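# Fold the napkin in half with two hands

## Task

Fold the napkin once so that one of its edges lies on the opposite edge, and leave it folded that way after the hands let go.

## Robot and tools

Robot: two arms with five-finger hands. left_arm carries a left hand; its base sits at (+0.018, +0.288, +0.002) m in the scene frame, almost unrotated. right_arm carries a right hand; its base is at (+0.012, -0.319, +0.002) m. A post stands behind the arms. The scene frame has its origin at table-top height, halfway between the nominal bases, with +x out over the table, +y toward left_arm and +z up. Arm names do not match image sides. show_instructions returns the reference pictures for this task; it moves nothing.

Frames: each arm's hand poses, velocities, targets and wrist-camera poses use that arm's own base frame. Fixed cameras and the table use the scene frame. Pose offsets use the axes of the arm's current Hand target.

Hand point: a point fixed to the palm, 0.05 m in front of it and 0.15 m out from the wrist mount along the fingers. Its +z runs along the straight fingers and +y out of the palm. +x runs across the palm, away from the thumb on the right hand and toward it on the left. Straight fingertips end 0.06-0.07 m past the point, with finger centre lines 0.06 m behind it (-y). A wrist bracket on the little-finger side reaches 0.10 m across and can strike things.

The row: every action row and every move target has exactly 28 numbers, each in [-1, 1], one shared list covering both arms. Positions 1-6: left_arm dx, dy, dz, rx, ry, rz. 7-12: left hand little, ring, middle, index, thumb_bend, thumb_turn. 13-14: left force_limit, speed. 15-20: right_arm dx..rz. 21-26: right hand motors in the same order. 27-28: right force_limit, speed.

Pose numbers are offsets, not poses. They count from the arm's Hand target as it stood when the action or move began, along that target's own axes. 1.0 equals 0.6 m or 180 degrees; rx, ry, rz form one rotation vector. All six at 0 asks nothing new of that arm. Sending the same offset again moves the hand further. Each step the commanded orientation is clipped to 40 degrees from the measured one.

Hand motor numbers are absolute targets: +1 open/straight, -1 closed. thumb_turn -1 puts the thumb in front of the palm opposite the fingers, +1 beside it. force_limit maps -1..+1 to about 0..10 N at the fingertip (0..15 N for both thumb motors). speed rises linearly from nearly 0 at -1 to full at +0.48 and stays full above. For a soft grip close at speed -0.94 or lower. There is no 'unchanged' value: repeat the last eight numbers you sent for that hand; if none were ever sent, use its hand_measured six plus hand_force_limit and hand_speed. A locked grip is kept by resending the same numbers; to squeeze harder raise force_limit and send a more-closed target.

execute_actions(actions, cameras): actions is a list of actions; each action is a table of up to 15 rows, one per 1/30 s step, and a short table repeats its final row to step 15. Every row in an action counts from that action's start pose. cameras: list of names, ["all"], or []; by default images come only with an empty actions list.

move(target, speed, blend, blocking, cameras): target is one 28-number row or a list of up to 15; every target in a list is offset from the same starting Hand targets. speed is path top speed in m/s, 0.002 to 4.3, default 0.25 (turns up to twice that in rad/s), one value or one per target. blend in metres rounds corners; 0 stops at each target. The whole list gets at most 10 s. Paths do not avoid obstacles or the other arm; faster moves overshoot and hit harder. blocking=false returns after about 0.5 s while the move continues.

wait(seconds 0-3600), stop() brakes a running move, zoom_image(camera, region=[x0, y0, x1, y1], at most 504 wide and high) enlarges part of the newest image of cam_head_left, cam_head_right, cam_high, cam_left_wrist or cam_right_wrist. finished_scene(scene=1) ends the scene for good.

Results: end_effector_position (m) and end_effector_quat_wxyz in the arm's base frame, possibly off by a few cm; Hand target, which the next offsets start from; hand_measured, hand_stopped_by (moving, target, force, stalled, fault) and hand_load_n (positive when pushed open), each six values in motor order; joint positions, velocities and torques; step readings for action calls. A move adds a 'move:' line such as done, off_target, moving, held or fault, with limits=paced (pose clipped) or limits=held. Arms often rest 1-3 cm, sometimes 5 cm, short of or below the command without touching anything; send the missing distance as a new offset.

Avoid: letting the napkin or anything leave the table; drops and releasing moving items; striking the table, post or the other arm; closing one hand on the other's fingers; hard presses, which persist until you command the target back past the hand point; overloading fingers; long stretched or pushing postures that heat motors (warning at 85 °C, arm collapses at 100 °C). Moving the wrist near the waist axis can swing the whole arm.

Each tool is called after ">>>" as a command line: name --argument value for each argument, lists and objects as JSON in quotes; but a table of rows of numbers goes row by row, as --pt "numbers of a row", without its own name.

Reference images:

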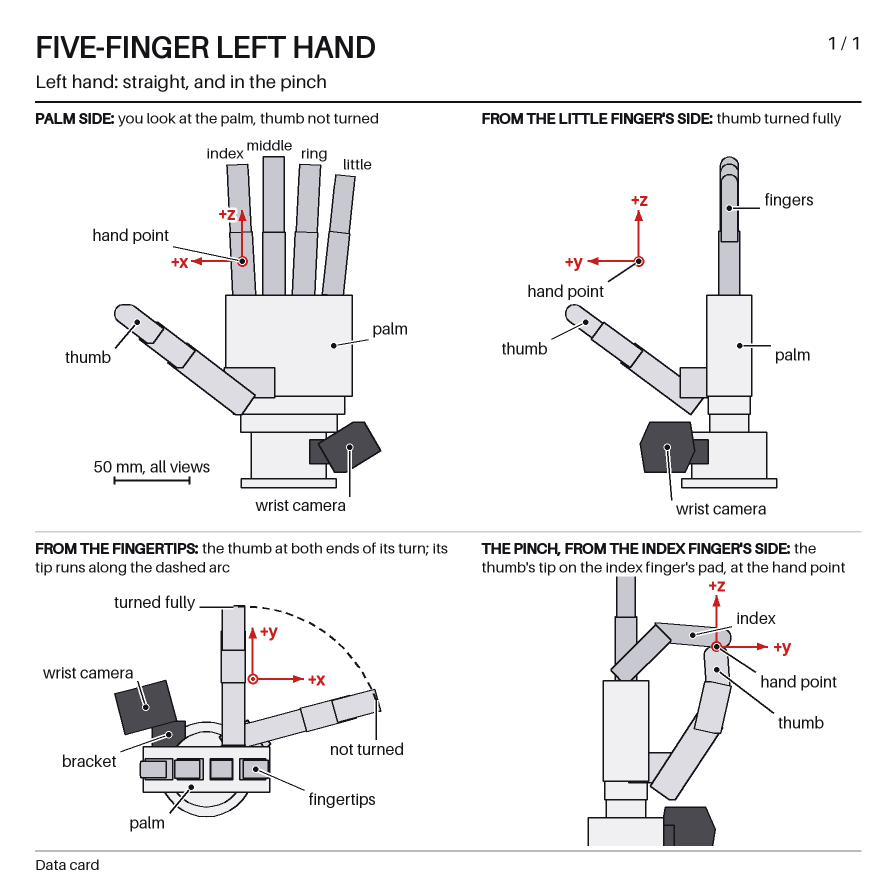

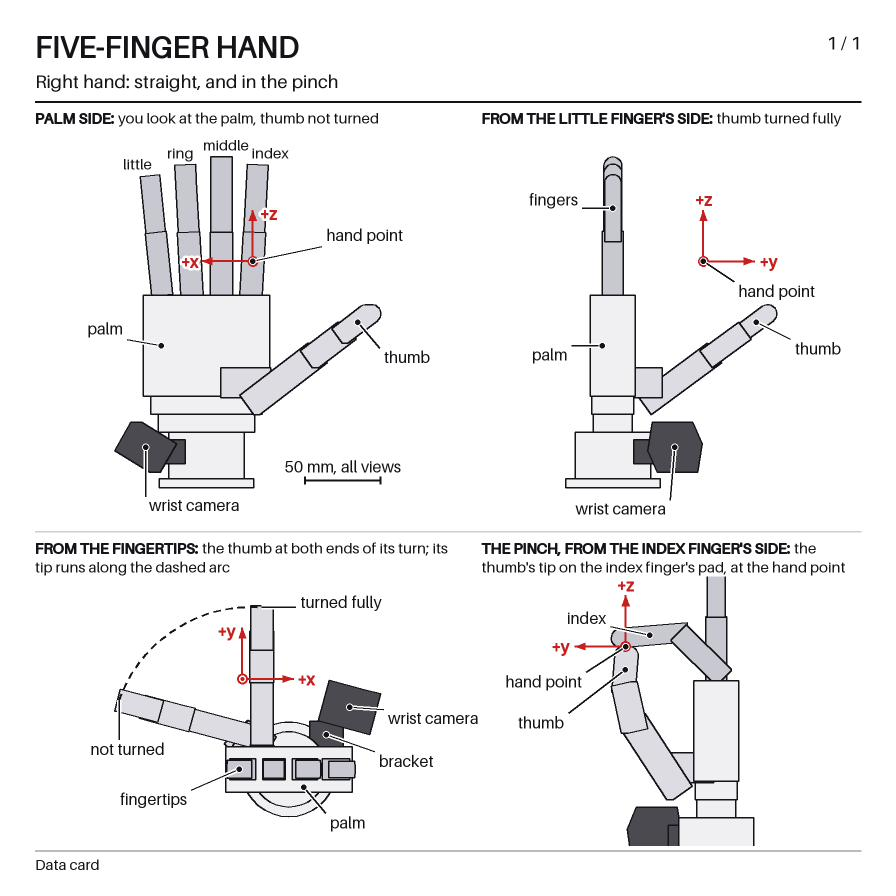

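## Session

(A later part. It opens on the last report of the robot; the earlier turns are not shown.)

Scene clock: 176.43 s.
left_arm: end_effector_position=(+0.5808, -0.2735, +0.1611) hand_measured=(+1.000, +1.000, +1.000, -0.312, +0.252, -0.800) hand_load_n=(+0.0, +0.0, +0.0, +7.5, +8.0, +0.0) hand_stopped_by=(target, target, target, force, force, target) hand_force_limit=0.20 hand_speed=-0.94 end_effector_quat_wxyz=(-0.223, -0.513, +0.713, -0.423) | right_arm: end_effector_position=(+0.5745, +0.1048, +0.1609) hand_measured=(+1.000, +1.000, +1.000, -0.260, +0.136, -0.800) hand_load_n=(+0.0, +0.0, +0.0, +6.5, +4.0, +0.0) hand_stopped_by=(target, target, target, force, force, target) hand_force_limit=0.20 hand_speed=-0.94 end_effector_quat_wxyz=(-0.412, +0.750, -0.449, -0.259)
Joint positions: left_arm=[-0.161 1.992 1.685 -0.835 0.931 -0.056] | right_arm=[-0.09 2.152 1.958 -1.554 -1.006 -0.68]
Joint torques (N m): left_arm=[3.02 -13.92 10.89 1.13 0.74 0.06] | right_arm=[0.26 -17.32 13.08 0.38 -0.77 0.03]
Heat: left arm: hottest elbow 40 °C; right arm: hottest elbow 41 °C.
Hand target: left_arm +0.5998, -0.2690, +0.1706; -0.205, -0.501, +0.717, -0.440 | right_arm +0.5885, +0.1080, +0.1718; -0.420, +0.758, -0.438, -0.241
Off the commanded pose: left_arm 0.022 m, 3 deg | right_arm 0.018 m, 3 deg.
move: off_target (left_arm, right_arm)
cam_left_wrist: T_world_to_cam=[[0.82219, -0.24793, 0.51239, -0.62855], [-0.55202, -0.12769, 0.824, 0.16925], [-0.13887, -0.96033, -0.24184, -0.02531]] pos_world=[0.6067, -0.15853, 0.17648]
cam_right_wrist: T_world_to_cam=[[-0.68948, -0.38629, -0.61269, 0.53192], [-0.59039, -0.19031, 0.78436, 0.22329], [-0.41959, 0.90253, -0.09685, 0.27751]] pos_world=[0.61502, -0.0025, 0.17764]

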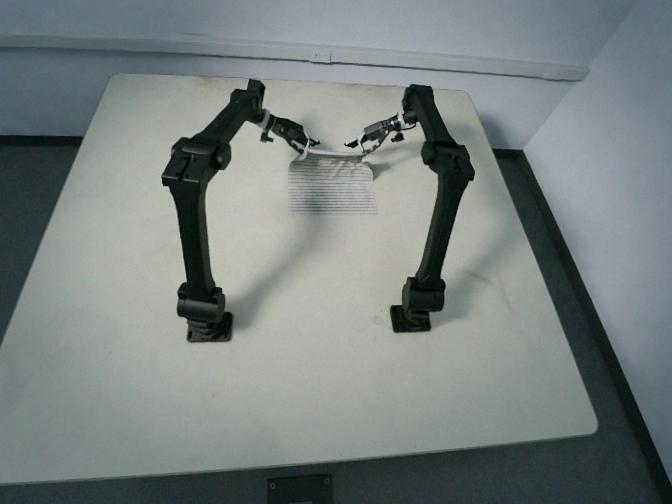

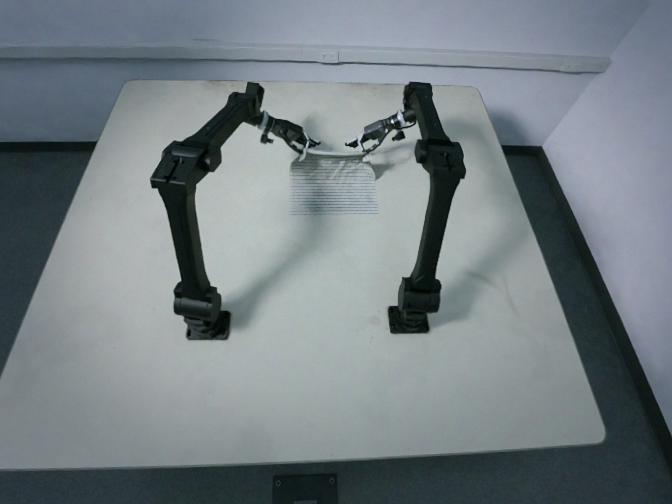

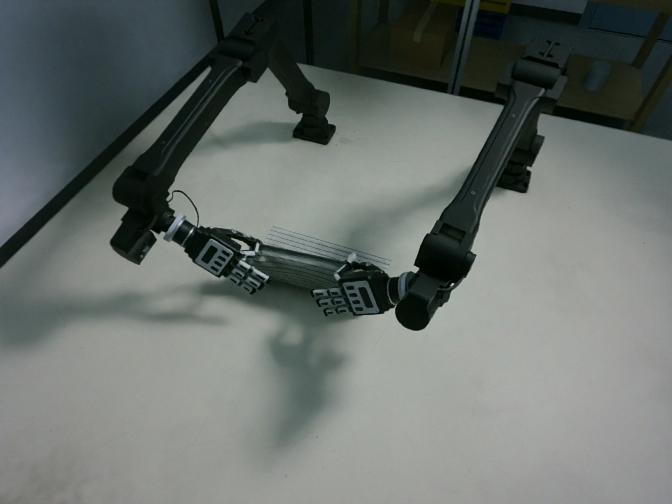

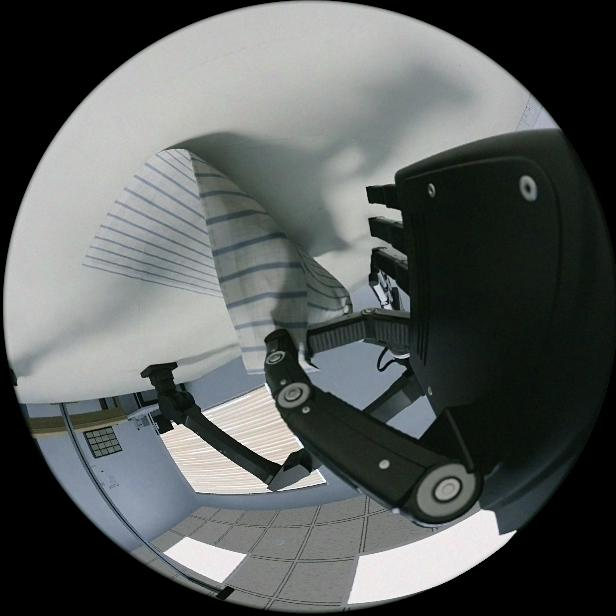

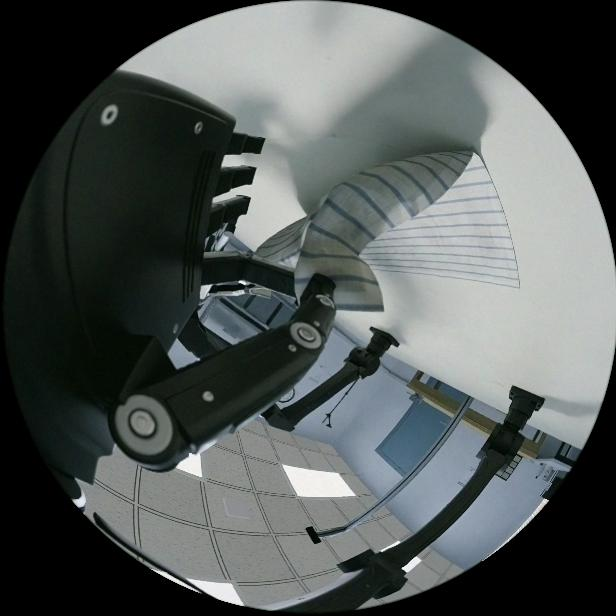

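>>> move --pt "0.0052 0.0635 0.0052 0 0 0.0556 1 1 1 -0.35 0.2 -0.8 0.2 -0.94 -0.0170 0.0768 0.0147 0 0 -0.0556 1 1 1 -0.31 0.1 -0.8 0.2 -0.94" --pt "0.0078 0.1530 0.0153 0 0 0.1111 1 1 1 -0.35 0.2 -0.8 0.2 -0.94 -0.0265 0.1640 0.0367 0 0 -0.1111 1 1 1 -0.31 0.1 -0.8 0.2 -0.94" --pt "-0.0130 0.2488 0.0417 0 0 0.1944 1 1 1 -0.35 0.2 -0.8 0.2 -0.94 -0.0118 0.2573 0.0738 0 0 -0.1944 1 1 1 -0.31 0.1 -0.8 0.2 -0.94" --pt "-0.0452 0.3168 0.0713 0 0 0.2889 1 1 1 -0.35 0.2 -0.8 0.2 -0.94 0.0167 0.3239 0.1101 0 0 -0.2889 1 1 1 -0.31 0.1 -0.8 0.2 -0.94" --speed 0.06 --blend '[0.015,0.015,0.01,0]' --cameras '["all"]'

>>> zoom_image --camera "cam_high" --region '[240, 150, 480, 340]'

>>> zoom_image --camera "cam_head_right" --region '[260, 130, 420, 250]'

Scene clock: 186.20 s.
left_arm: end_effector_position=(+0.4443, -0.2684, +0.0433) hand_measured=(+1.000, +1.000, +1.000, -0.312, +0.252, -0.800) hand_load_n=(+0.0, +0.0, +0.0, +7.5, +8.0, +0.5) hand_stopped_by=(target, target, target, force, force, target) hand_force_limit=0.20 hand_speed=-0.94 end_effector_quat_wxyz=(-0.005, -0.149, +0.863, -0.482) | right_arm: end_effector_position=(+0.4250, +0.1059, +0.0428) hand_measured=(+1.000, +1.000, +1.000, -0.260, +0.136, -0.800) hand_load_n=(+0.0, +0.0, +0.0, +7.0, +4.5, +0.5) hand_stopped_by=(target, target, target, force, force, target) hand_force_limit=0.20 hand_speed=-0.94 end_effector_quat_wxyz=(-0.484, +0.871, -0.073, -0.043)
Joint positions: left_arm=[-0.269 1.716 1.034 -0.307 0.877 0.682] | right_arm=[-0.064 1.774 1.151 -1.056 -1.01 -1.527]
Joint torques (N m): left_arm=[1.73 -11.22 6.16 1.59 0.39 0.1] | right_arm=[0.44 -13.45 6.89 0.87 -0.69 -0.15]
Heat: left arm: hottest elbow 40 °C; right arm: hottest elbow 41 °C.
Hand target: left_arm +0.4466, -0.2690, +0.0471; +0.009, -0.136, +0.864, -0.485 | right_arm +0.4255, +0.1080, +0.0468; -0.483, +0.873, -0.061, -0.033
Off the commanded pose: left_arm 0.005 m, 2 deg | right_arm 0.005 m, 2 deg.
move: done
cam_left_wrist: T_world_to_cam=[[0.05665, -0.55243, 0.83163, -0.21017], [-0.95848, 0.20307, 0.20019, 0.48807], [-0.27947, -0.80844, -0.51799, 0.04729]] pos_world=[0.49293, -0.17699, 0.10158]
cam_right_wrist: T_world_to_cam=[[0.15764, -0.51538, -0.84233, 0.02029], [-0.81273, -0.55223, 0.18578, 0.38626], [-0.56091, 0.6553, -0.50592, 0.30613]] pos_world=[0.48244, 0.02316, 0.10021]

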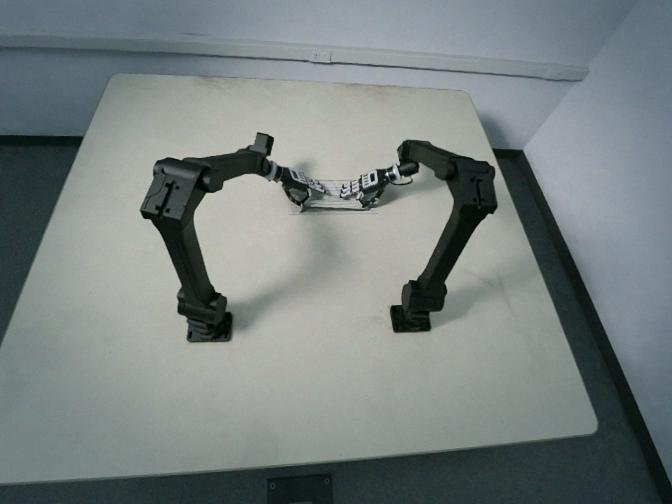

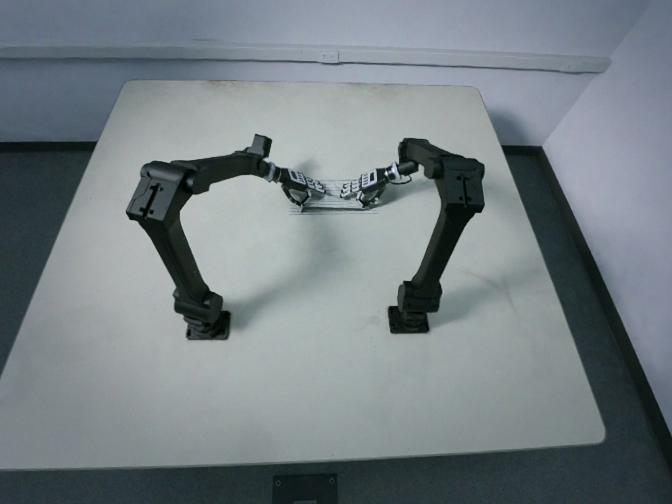

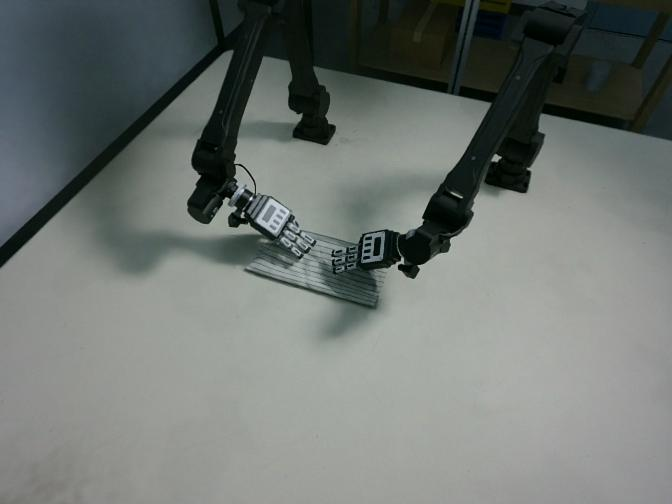

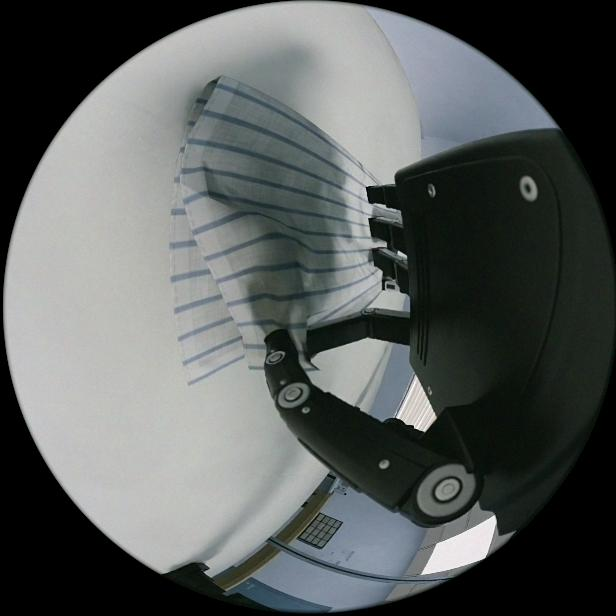

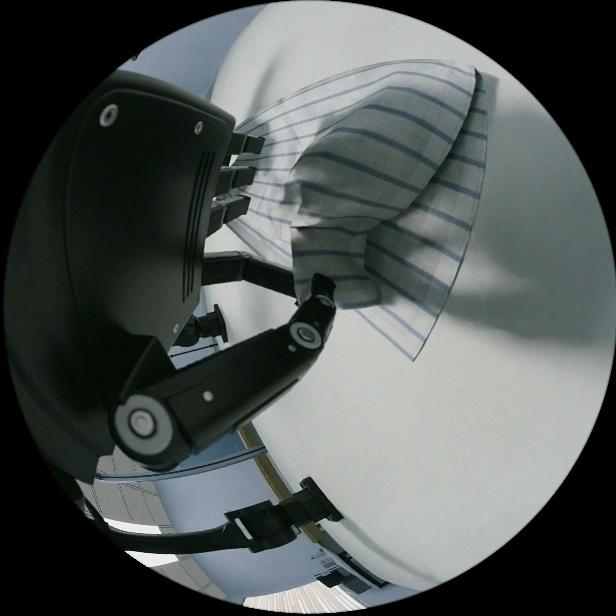

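Scaled by 2.100 from the camera's image (finer frame: 960x720).

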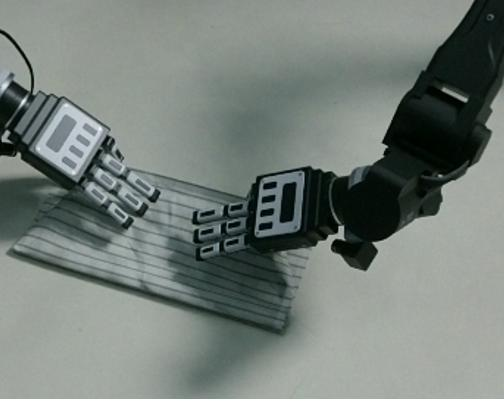

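Scaled by 3.150 from the camera's image (finer frame: 960x720).

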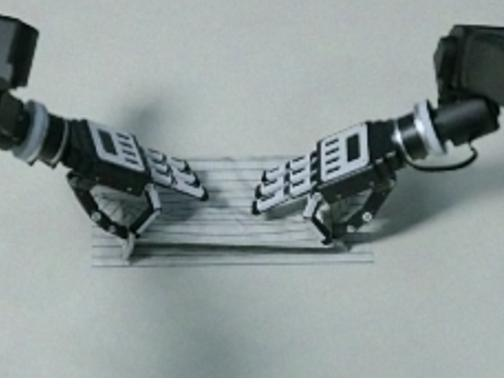

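>>> move --target '[0.0022,0.0323,0.0184,0,0,0.0444,1,1,1,-0.35,0.2,-0.8,0.2,-0.94, -0.0057,0.0325,0.0195,0,0,-0.0444,1,1,1,-0.31,0.1,-0.8,0.2,-0.94]' --speed 0.04 --cameras '["cam_left_wrist","cam_right_wrist","cam_head_right"]'

>>> zoom_image --camera "cam_head_right" --region '[260, 160, 400, 250]'

>>> zoom_image --camera "cam_left_wrist" --region '[160, 200, 400, 440]'

>>> zoom_image --camera "cam_right_wrist" --region '[220, 160, 460, 400]'

Scene clock: 189.57 s.
left_arm: end_effector_position=(+0.4412, -0.2686, +0.0263) hand_measured=(+1.000, +1.000, +1.000, -0.312, +0.252, -0.800) hand_load_n=(+0.0, +0.0, +0.0, +7.5, +8.0, +0.0) hand_stopped_by=(target, target, target, force, force, target) hand_force_limit=0.20 hand_speed=-0.94 end_effector_quat_wxyz=(+0.033, -0.086, +0.871, -0.483) | right_arm: end_effector_position=(+0.4188, +0.1057, +0.0209) hand_measured=(+1.000, +1.000, +1.000, -0.260, +0.136, -0.800) hand_load_n=(+0.0, +0.0, +0.0, +7.0, +4.0, +0.0) hand_stopped_by=(target, target, target, force, force, target) hand_force_limit=0.20 hand_speed=-0.94 end_effector_quat_wxyz=(-0.486, +0.874, -0.012, -0.008)
Joint positions: left_arm=[-0.283 1.716 0.985 -0.235 0.868 0.803] | right_arm=[-0.06 1.771 1.089 -0.99 -1.011 -1.66]
Joint torques (N m): left_arm=[1.61 -10.23 5.97 1.61 0.37 0.12] | right_arm=[0.62 -13.22 6.65 0.91 -0.65 -0.17]
Heat: left arm: hottest elbow 40 °C; right arm: hottest elbow 40 °C.
Hand target: left_arm +0.4427, -0.2690, +0.0253; +0.043, -0.076, +0.871, -0.483 | right_arm +0.4194, +0.1079, +0.0246; -0.484, +0.875, +0.000, +0.001
Off the commanded pose: left_arm 0.002 m, 2 deg | right_arm 0.004 m, 2 deg.
move: done
cam_left_wrist: T_world_to_cam=[[-0.08978, -0.5649, 0.82026, -0.13436], [-0.95874, 0.27207, 0.08243, 0.51025], [-0.26973, -0.77902, -0.56602, 0.04236]] pos_world=[0.48856, -0.18172, 0.09213]
cam_right_wrist: T_world_to_cam=[[0.2942, -0.49813, -0.81567, -0.05678], [-0.78639, -0.6112, 0.08963, 0.38245], [-0.54318, 0.61506, -0.57154, 0.28991]] pos_world=[0.47493, 0.02716, 0.08511]
Images, in order (width x height): cam_head_right 672x504, cam_left_wrist 616x616, cam_right_wrist 616x616.

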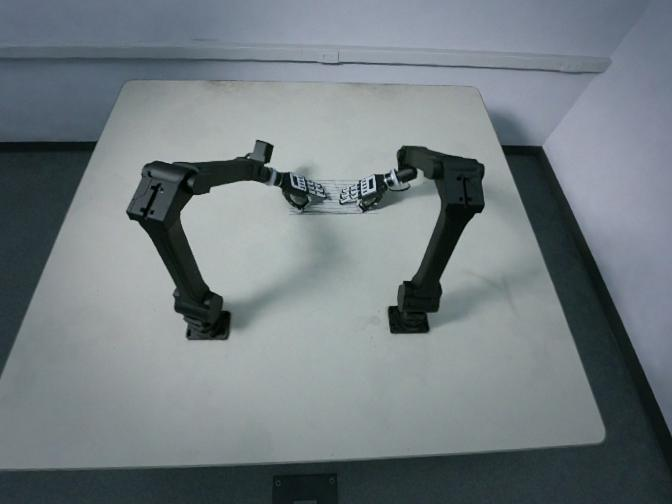

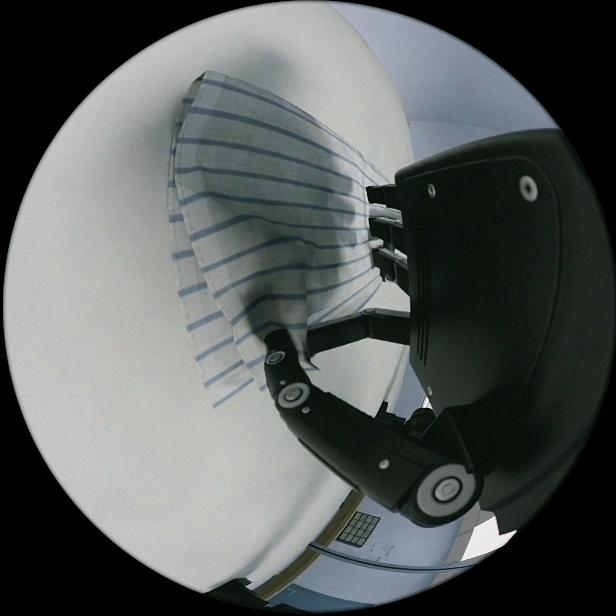

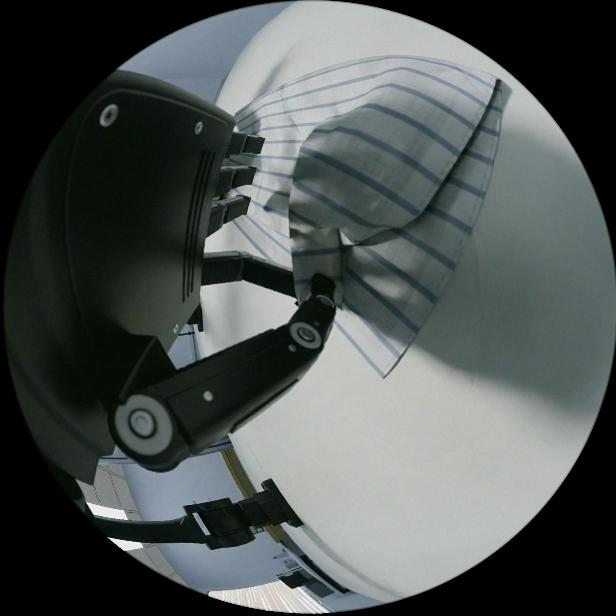

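Scaled by 3.600 from the camera's image (finer frame: 960x720).

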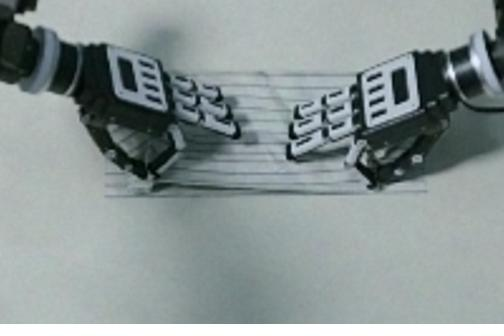

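Scaled by 2.100 from the camera's image (finer frame: 880x880).

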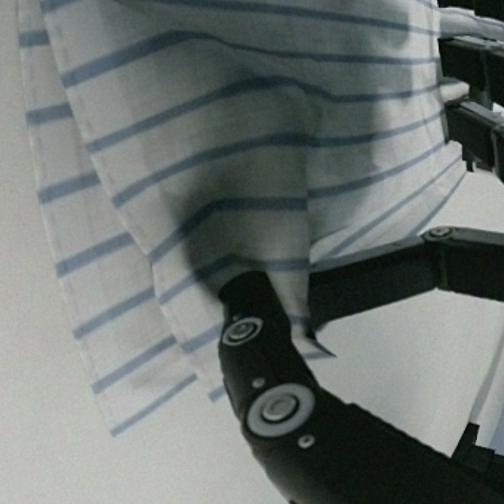

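Scaled by 2.100 from the camera's image (finer frame: 880x880).

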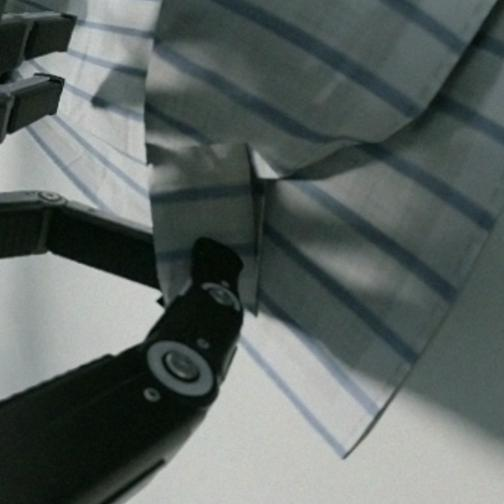

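>>> move --pt "-0.0015 0.0043 -0.0070 0 0 0 1 1 1 -0.35 0.2 -0.8 0.2 -0.94 0 0.0044 -0.0071 0 0 0 1 1 1 -0.31 0.1 -0.8 0.2 -0.94" --pt "-0.0015 0.0043 -0.0070 0 0 0 1 1 1 0.4 0.2 -0.8 0.2 -0.8 0 0.0044 -0.0071 0 0 0 1 1 1 0.4 0.1 -0.8 0.2 -0.8" --speed 0.03 --cameras '["cam_left_wrist","cam_right_wrist","cam_head_right"]'

>>> zoom_image --camera "cam_head_right" --region '[260, 160, 400, 250]'

>>> zoom_image --camera "cam_left_wrist" --region '[160, 200, 400, 440]'

>>> zoom_image --camera "cam_right_wrist" --region '[220, 160, 460, 400]'

Scene clock: 193.10 s.
left_arm: end_effector_position=(+0.4404, -0.2677, +0.0245) hand_measured=(+1.000, +1.000, +1.000, +0.400, +0.250, -0.800) hand_load_n=(+0.0, +0.0, +0.0, +0.0, +0.0, +0.0) hand_stopped_by=(target, target, target, target, force, target) hand_force_limit=0.20 hand_speed=-0.80 end_effector_quat_wxyz=(+0.035, -0.079, +0.872, -0.482) | right_arm: end_effector_position=(+0.4208, +0.1044, +0.0239) hand_measured=(+1.000, +1.000, +1.000, +0.400, +0.134, -0.800) hand_load_n=(+0.0, +0.0, -0.5, +0.0, +0.0, +0.0) hand_stopped_by=(target, target, target, target, force, target) hand_force_limit=0.20 hand_speed=-0.80 end_effector_quat_wxyz=(-0.485, +0.875, -0.001, +0.001)
Joint positions: left_arm=[-0.283 1.716 0.981 -0.235 0.869 0.82] | right_arm=[-0.062 1.761 1.089 -0.992 -1.009 -1.682]
Joint torques (N m): left_arm=[2.61 -10.11 6.01 1.28 0.56 0.07] | right_arm=[-0.26 -11.93 6.83 0.24 -0.72 -0.11]
Heat: left arm: hottest elbow 40 °C; right arm: hottest elbow 40 °C.
Hand target: left_arm +0.4426, -0.2641, +0.0253; +0.043, -0.075, +0.871, -0.483 | right_arm +0.4194, +0.1028, +0.0246; -0.484, +0.875, +0.000, +0.001
Off the commanded pose: left_arm 0.004 m, 1 deg | right_arm 0.002 m, 0 deg.
move: done
cam_left_wrist: T_world_to_cam=[[-0.10296, -0.5665, 0.81761, -0.12698], [-0.95705, 0.28037, 0.07375, 0.51107], [-0.27101, -0.7749, -0.57104, 0.04361]] pos_world=[0.48786, -0.18143, 0.09103]
cam_right_wrist: T_world_to_cam=[[0.3208, -0.49678, -0.80641, -0.06717], [-0.78192, -0.61938, 0.0705, 0.38233], [-0.5345, 0.60793, -0.58714, 0.29095]] pos_world=[0.47601, 0.02656, 0.08971]
Images, in order (width x height): cam_head_right 672x504, cam_left_wrist 616x616, cam_right_wrist 616x616.

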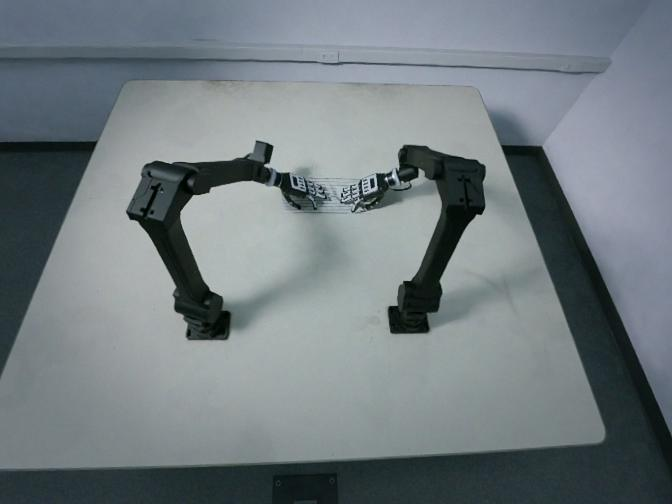

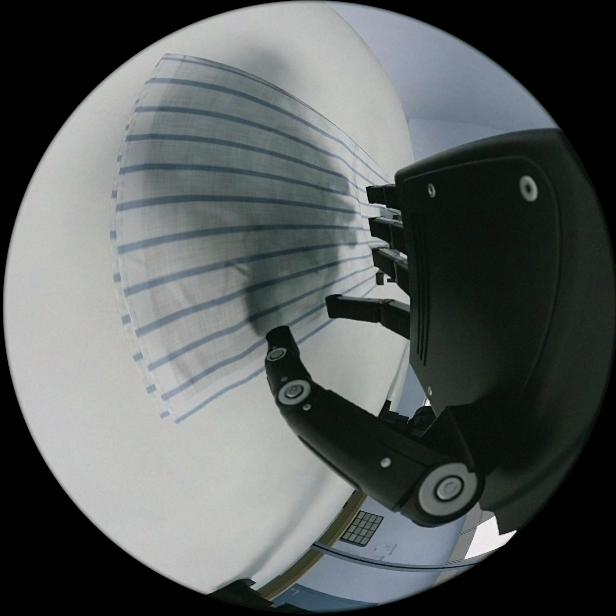

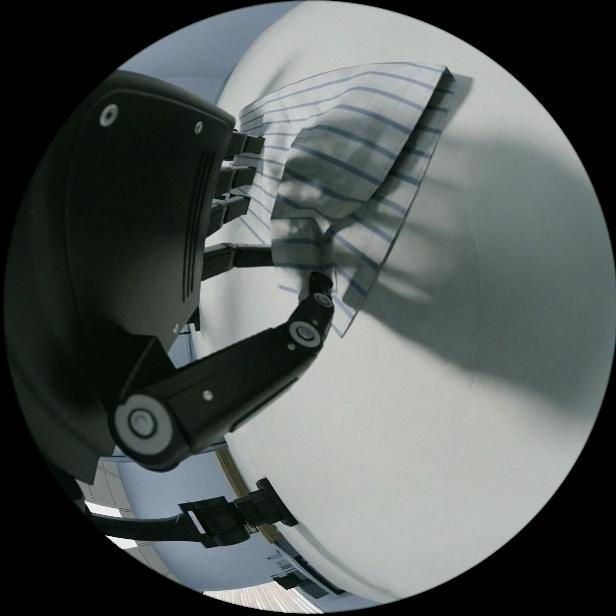

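Scaled by 3.600 from the camera's image (finer frame: 960x720).

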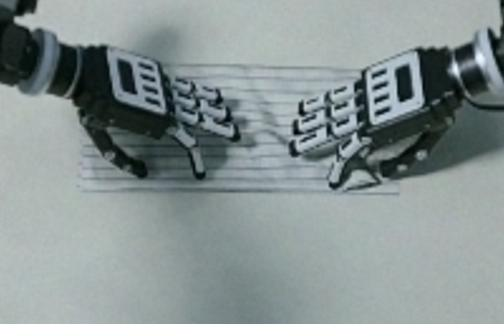

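Scaled by 2.100 from the camera's image (finer frame: 880x880).

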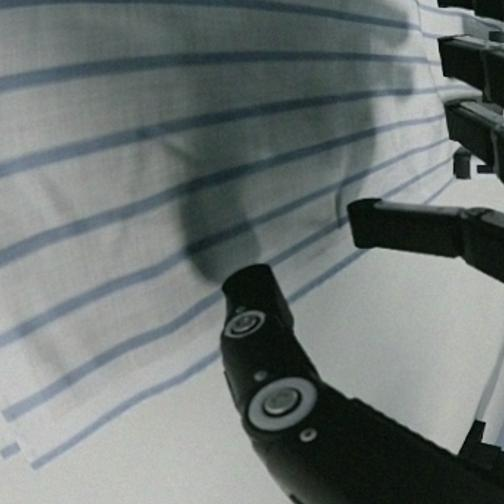

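Scaled by 2.100 from the camera's image (finer frame: 880x880).

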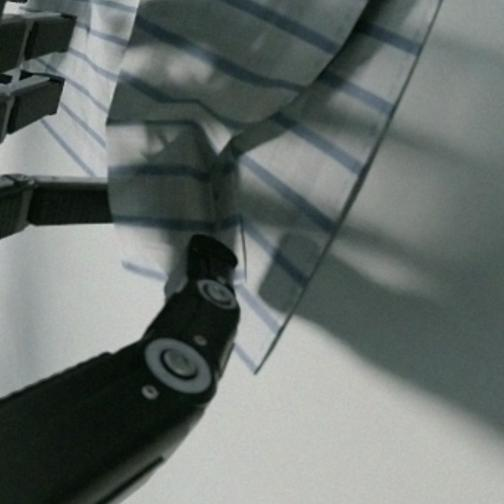

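>>> move --target '[0,-0.1131,-0.0707,0,0,0,1,1,1,0.4,0.4,-0.8,0.2,-0.8, 0,-0.0707,-0.0442,0,0,0,1,1,1,0.4,0.4,-0.8,0.2,-0.8]' --speed 0.05 --cameras '["all"]'

>>> zoom_image --camera "cam_head_right" --region '[260, 160, 400, 250]'

>>> zoom_image --camera "cam_left_wrist" --region '[100, 200, 340, 440]'

>>> zoom_image --camera "cam_right_wrist" --region '[220, 160, 460, 400]'

Scene clock: 195.57 s.
left_arm: end_effector_position=(+0.4250, -0.2632, +0.0861) hand_measured=(+1.000, +1.000, +1.000, +0.400, +0.400, -0.800) hand_load_n=(+0.0, +0.0, +0.0, +0.0, +0.0, +0.0) hand_stopped_by=(target, target, target, target, target, target) hand_force_limit=0.20 hand_speed=-0.80 end_effector_quat_wxyz=(+0.023, -0.086, +0.874, -0.477) | right_arm: end_effector_position=(+0.3986, +0.1057, +0.0567) hand_measured=(+1.000, +1.000, +1.000, +0.400, +0.400, -0.800) hand_load_n=(+0.0, +0.0, +0.0, +0.0, +0.0, +0.0) hand_stopped_by=(target, target, target, target, target, target) hand_force_limit=0.20 hand_speed=-0.80 end_effector_quat_wxyz=(-0.486, +0.874, -0.015, -0.024)
Joint positions: left_arm=[-0.283 1.586 1.019 -0.432 0.869 0.82] | right_arm=[-0.062 1.692 1.089 -1.118 -1.009 -1.682]
Joint torques (N m): left_arm=[2.67 -9.99 9.95 0.5 0.57 0.05] | right_arm=[-0.26 -12.04 11.33 0.05 -0.74 -0.1]
Heat: left arm: hottest elbow 40 °C; right arm: hottest elbow 40 °C.
Hand target: left_arm +0.4425, -0.2640, +0.1053; +0.043, -0.076, +0.871, -0.483 | right_arm +0.4193, +0.1029, +0.0746; -0.484, +0.875, +0.000, +0.001
Off the commanded pose: left_arm 0.026 m, 3 deg | right_arm 0.028 m, 3 deg.
move: off_target (left_arm, right_arm)
cam_left_wrist: T_world_to_cam=[[-0.07928, -0.5734, 0.81543, -0.18812], [-0.95448, 0.27961, 0.10383, 0.48661], [-0.28754, -0.77008, -0.56947, 0.0862]] pos_world=[0.47433, -0.17755, 0.15196]
cam_right_wrist: T_world_to_cam=[[0.27485, -0.49424, -0.82473, -0.01392], [-0.77676, -0.61967, 0.11248, 0.35911], [-0.56665, 0.60971, -0.55422, 0.30833]] pos_world=[0.45748, 0.02765, 0.11901]

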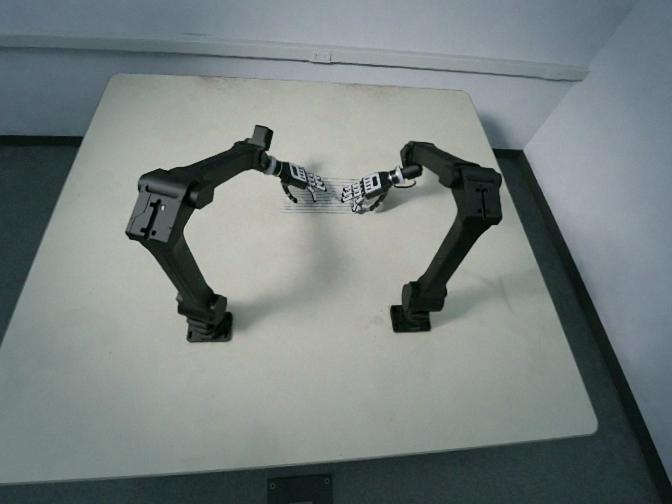

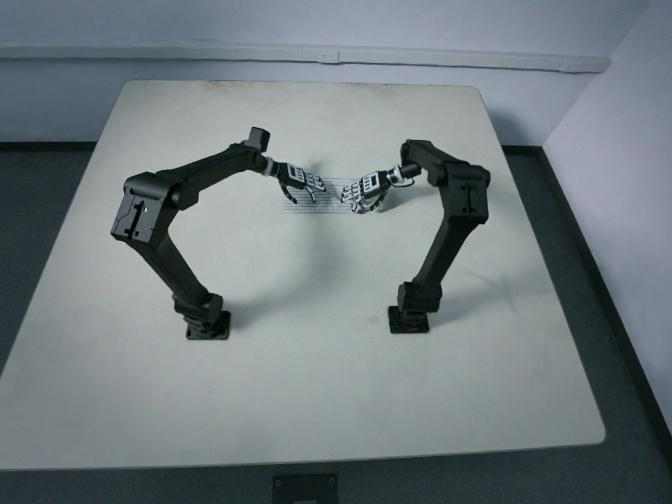

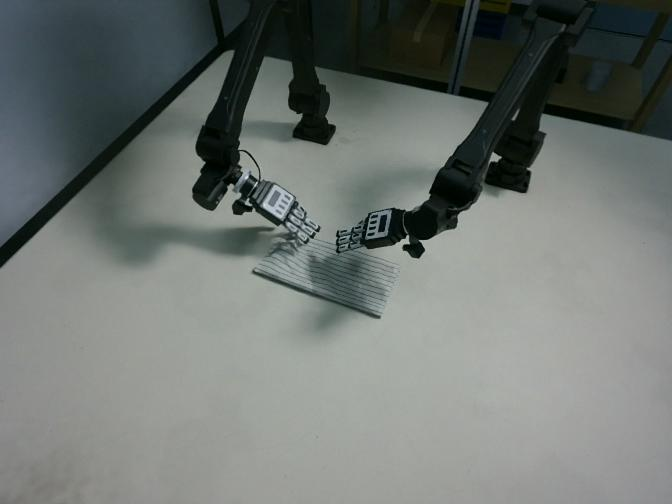

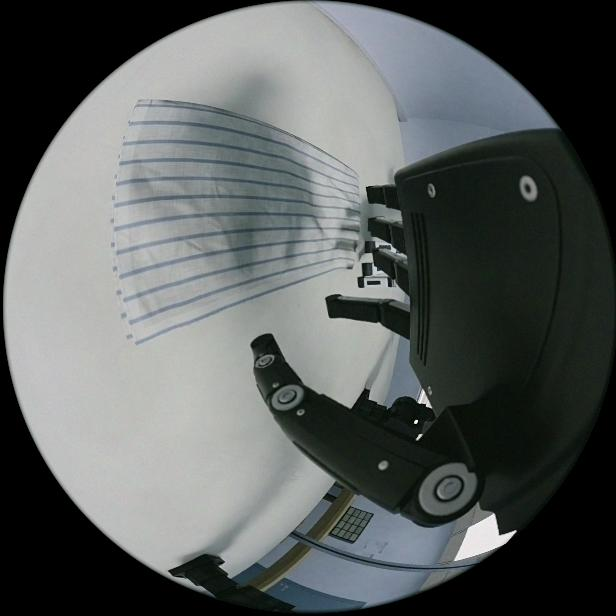

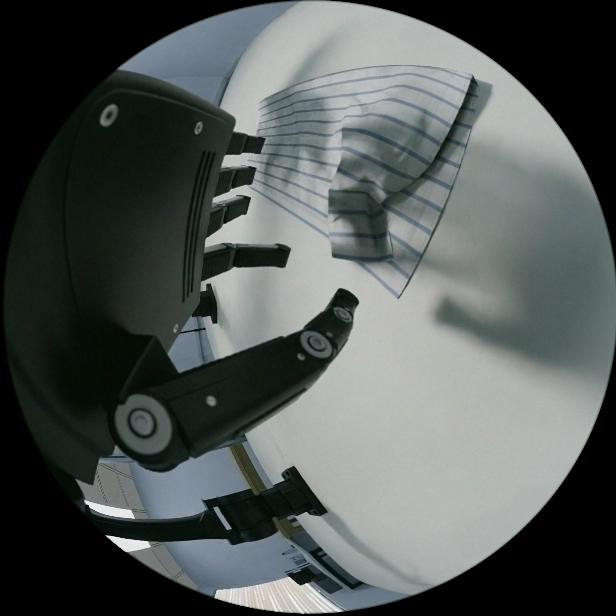

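Scaled by 3.600 from the camera's image (finer frame: 960x720).

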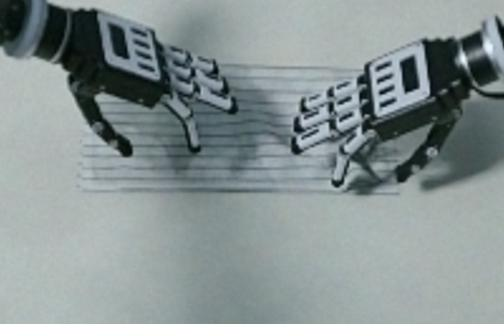

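Scaled by 2.100 from the camera's image (finer frame: 880x880).

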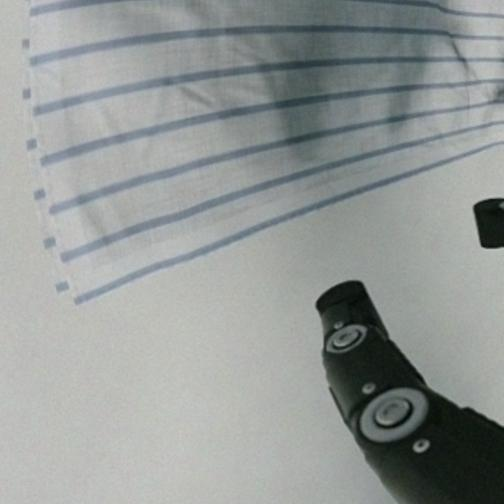

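Scaled by 2.100 from the camera's image (finer frame: 880x880).

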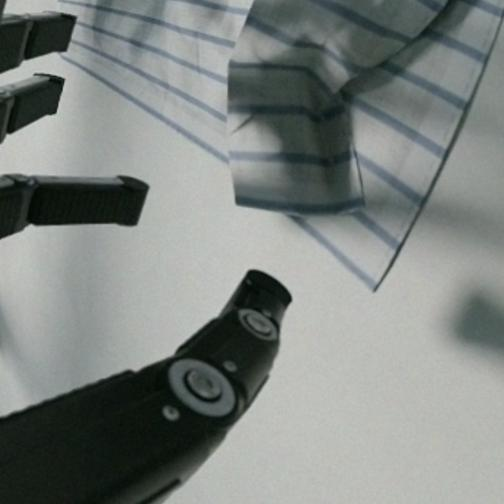

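>>> move --pt "-0.0145 0.0081 -0.0917 0 0 0 1 1 1 0.4 0.4 -0.8 0.2 -0.5 0 -0.0424 -0.0265 0 0 0 1 1 1 0.0 1 1 0.0 0" --pt "-0.0289 0.0163 -0.1833 0 0 0 1 1 1 0.4 0.4 -0.8 0.2 -0.5 0.0428 0.0179 0.0015 0 0 0 1 1 1 0.0 1 1 0.0 0" --speed 0.1 --cameras '["all"]'

>>> zoom_image --camera "cam_head_right" --region '[260, 160, 400, 250]'

>>> zoom_image --camera "cam_right_wrist" --region '[220, 160, 460, 400]'

>>> zoom_image --camera "cam_left_wrist" --region '[100, 100, 400, 400]'

Scene clock: 199.23 s.
left_arm: end_effector_position=(+0.4271, -0.1645, +0.1364) hand_measured=(+1.000, +1.000, +1.000, +0.400, +0.400, -0.800) hand_load_n=(+0.0, +0.0, +0.0, +0.0, +0.0, +0.0) hand_stopped_by=(target, target, target, target, target, target) hand_force_limit=0.20 hand_speed=-0.50 end_effector_quat_wxyz=(+0.023, -0.090, +0.873, -0.479) | right_arm: end_effector_position=(+0.4218, +0.1034, +0.0548) hand_measured=(+1.000, +1.000, +1.000, +0.000, +1.000, +1.000) hand_load_n=(+0.0, +0.0, +0.0, +0.0, +0.0, +0.0) hand_stopped_by=(target, target, target, target, target, target) hand_force_limit=0.00 hand_speed=0.00 end_effector_quat_wxyz=(-0.486, +0.874, -0.012, -0.026)
Joint positions: left_arm=[-0.064 1.514 1.105 -0.841 0.966 1.132] | right_arm=[-0.063 1.751 1.164 -1.147 -1.007 -1.695]
Joint torques (N m): left_arm=[2.02 -8.88 10.35 0.16 0.8 0.06] | right_arm=[-0.79 -11.58 11.19 0.57 -0.74 -0.08]
Heat: left arm: hottest elbow 40 °C; right arm: hottest elbow 40 °C.
Hand target: left_arm +0.4425, -0.1642, +0.1553; +0.043, -0.076, +0.871, -0.483 | right_arm +0.4448, +0.0979, +0.0650; -0.484, +0.875, -0.001, +0.001
Off the commanded pose: left_arm 0.024 m, 3 deg | right_arm 0.026 m, 3 deg.
move: off_target (left_arm, right_arm)
cam_left_wrist: T_world_to_cam=[[-0.07382, -0.56985, 0.81842, -0.17447], [-0.95593, 0.27427, 0.10475, 0.45547], [-0.28416, -0.77462, -0.56499, 0.18862]] pos_world=[0.47612, -0.07824, 0.20164]
cam_right_wrist: T_world_to_cam=[[0.27705, -0.49285, -0.82483, -0.024], [-0.77298, -0.62422, 0.11335, 0.37467], [-0.57074, 0.60617, -0.5539, 0.32383]] pos_world=[0.48109, 0.02576, 0.11711]

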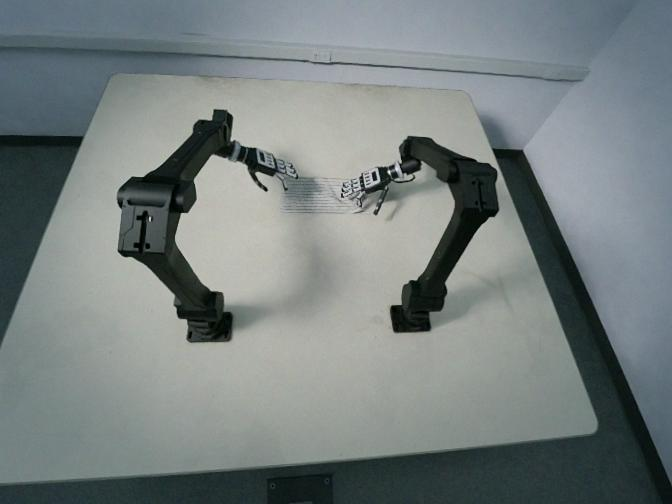

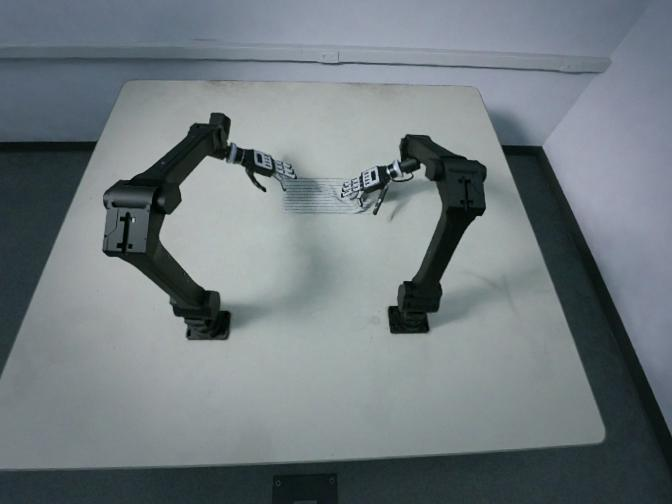

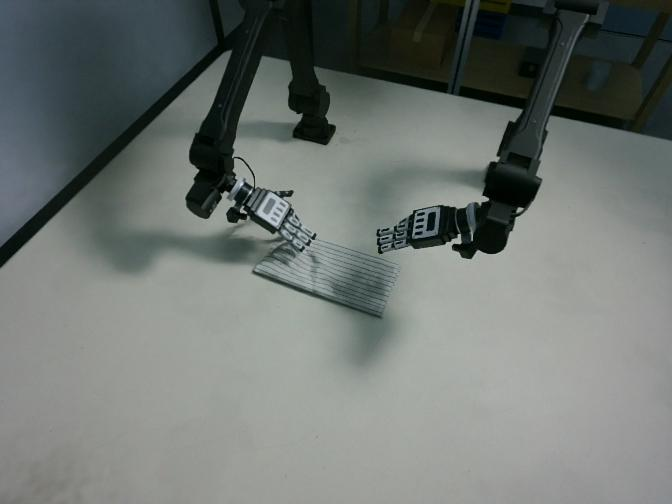

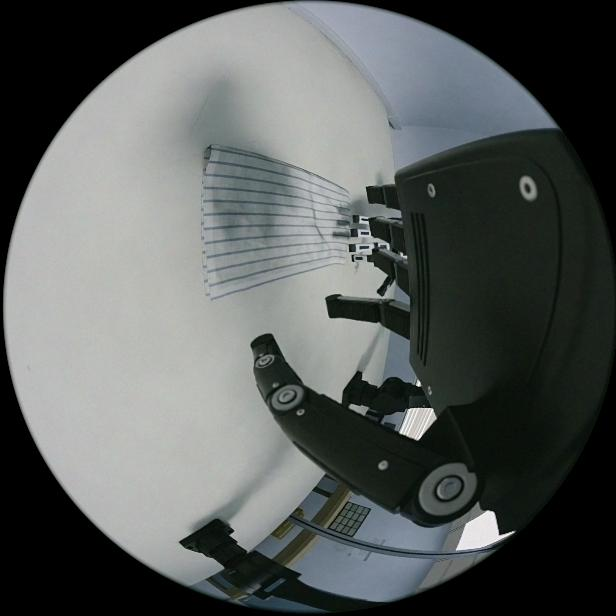

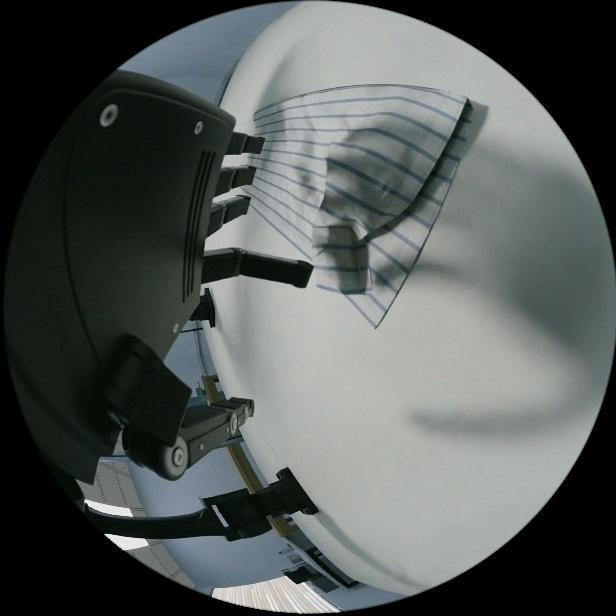

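Scaled by 3.600 from the camera's image (finer frame: 960x720).

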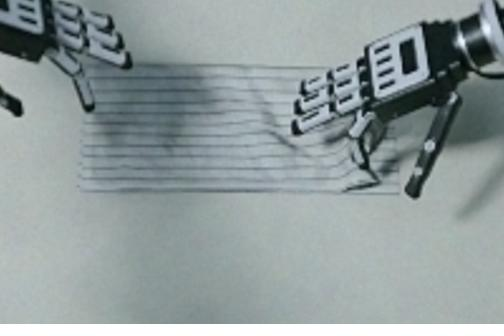

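Scaled by 2.100 from the camera's image (finer frame: 880x880).

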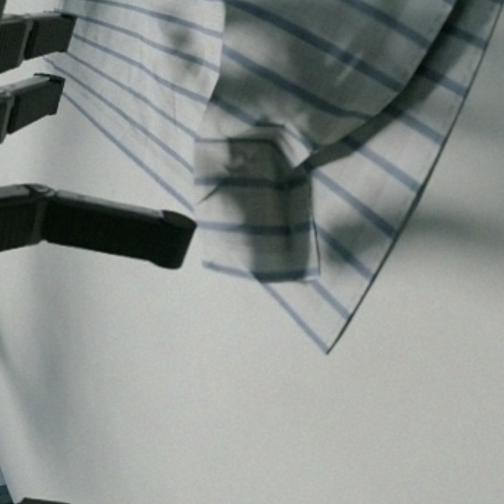

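Scaled by 1.680 from the camera's image (finer frame: 880x880).

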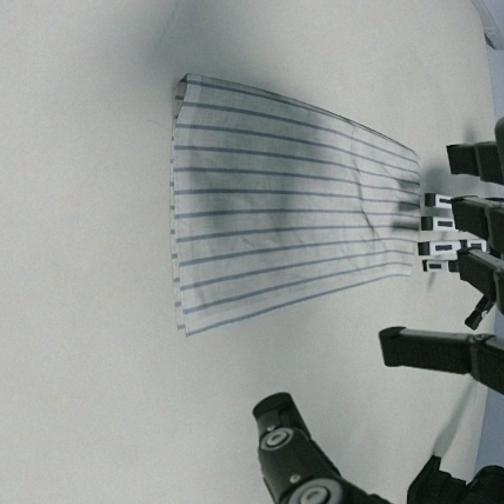

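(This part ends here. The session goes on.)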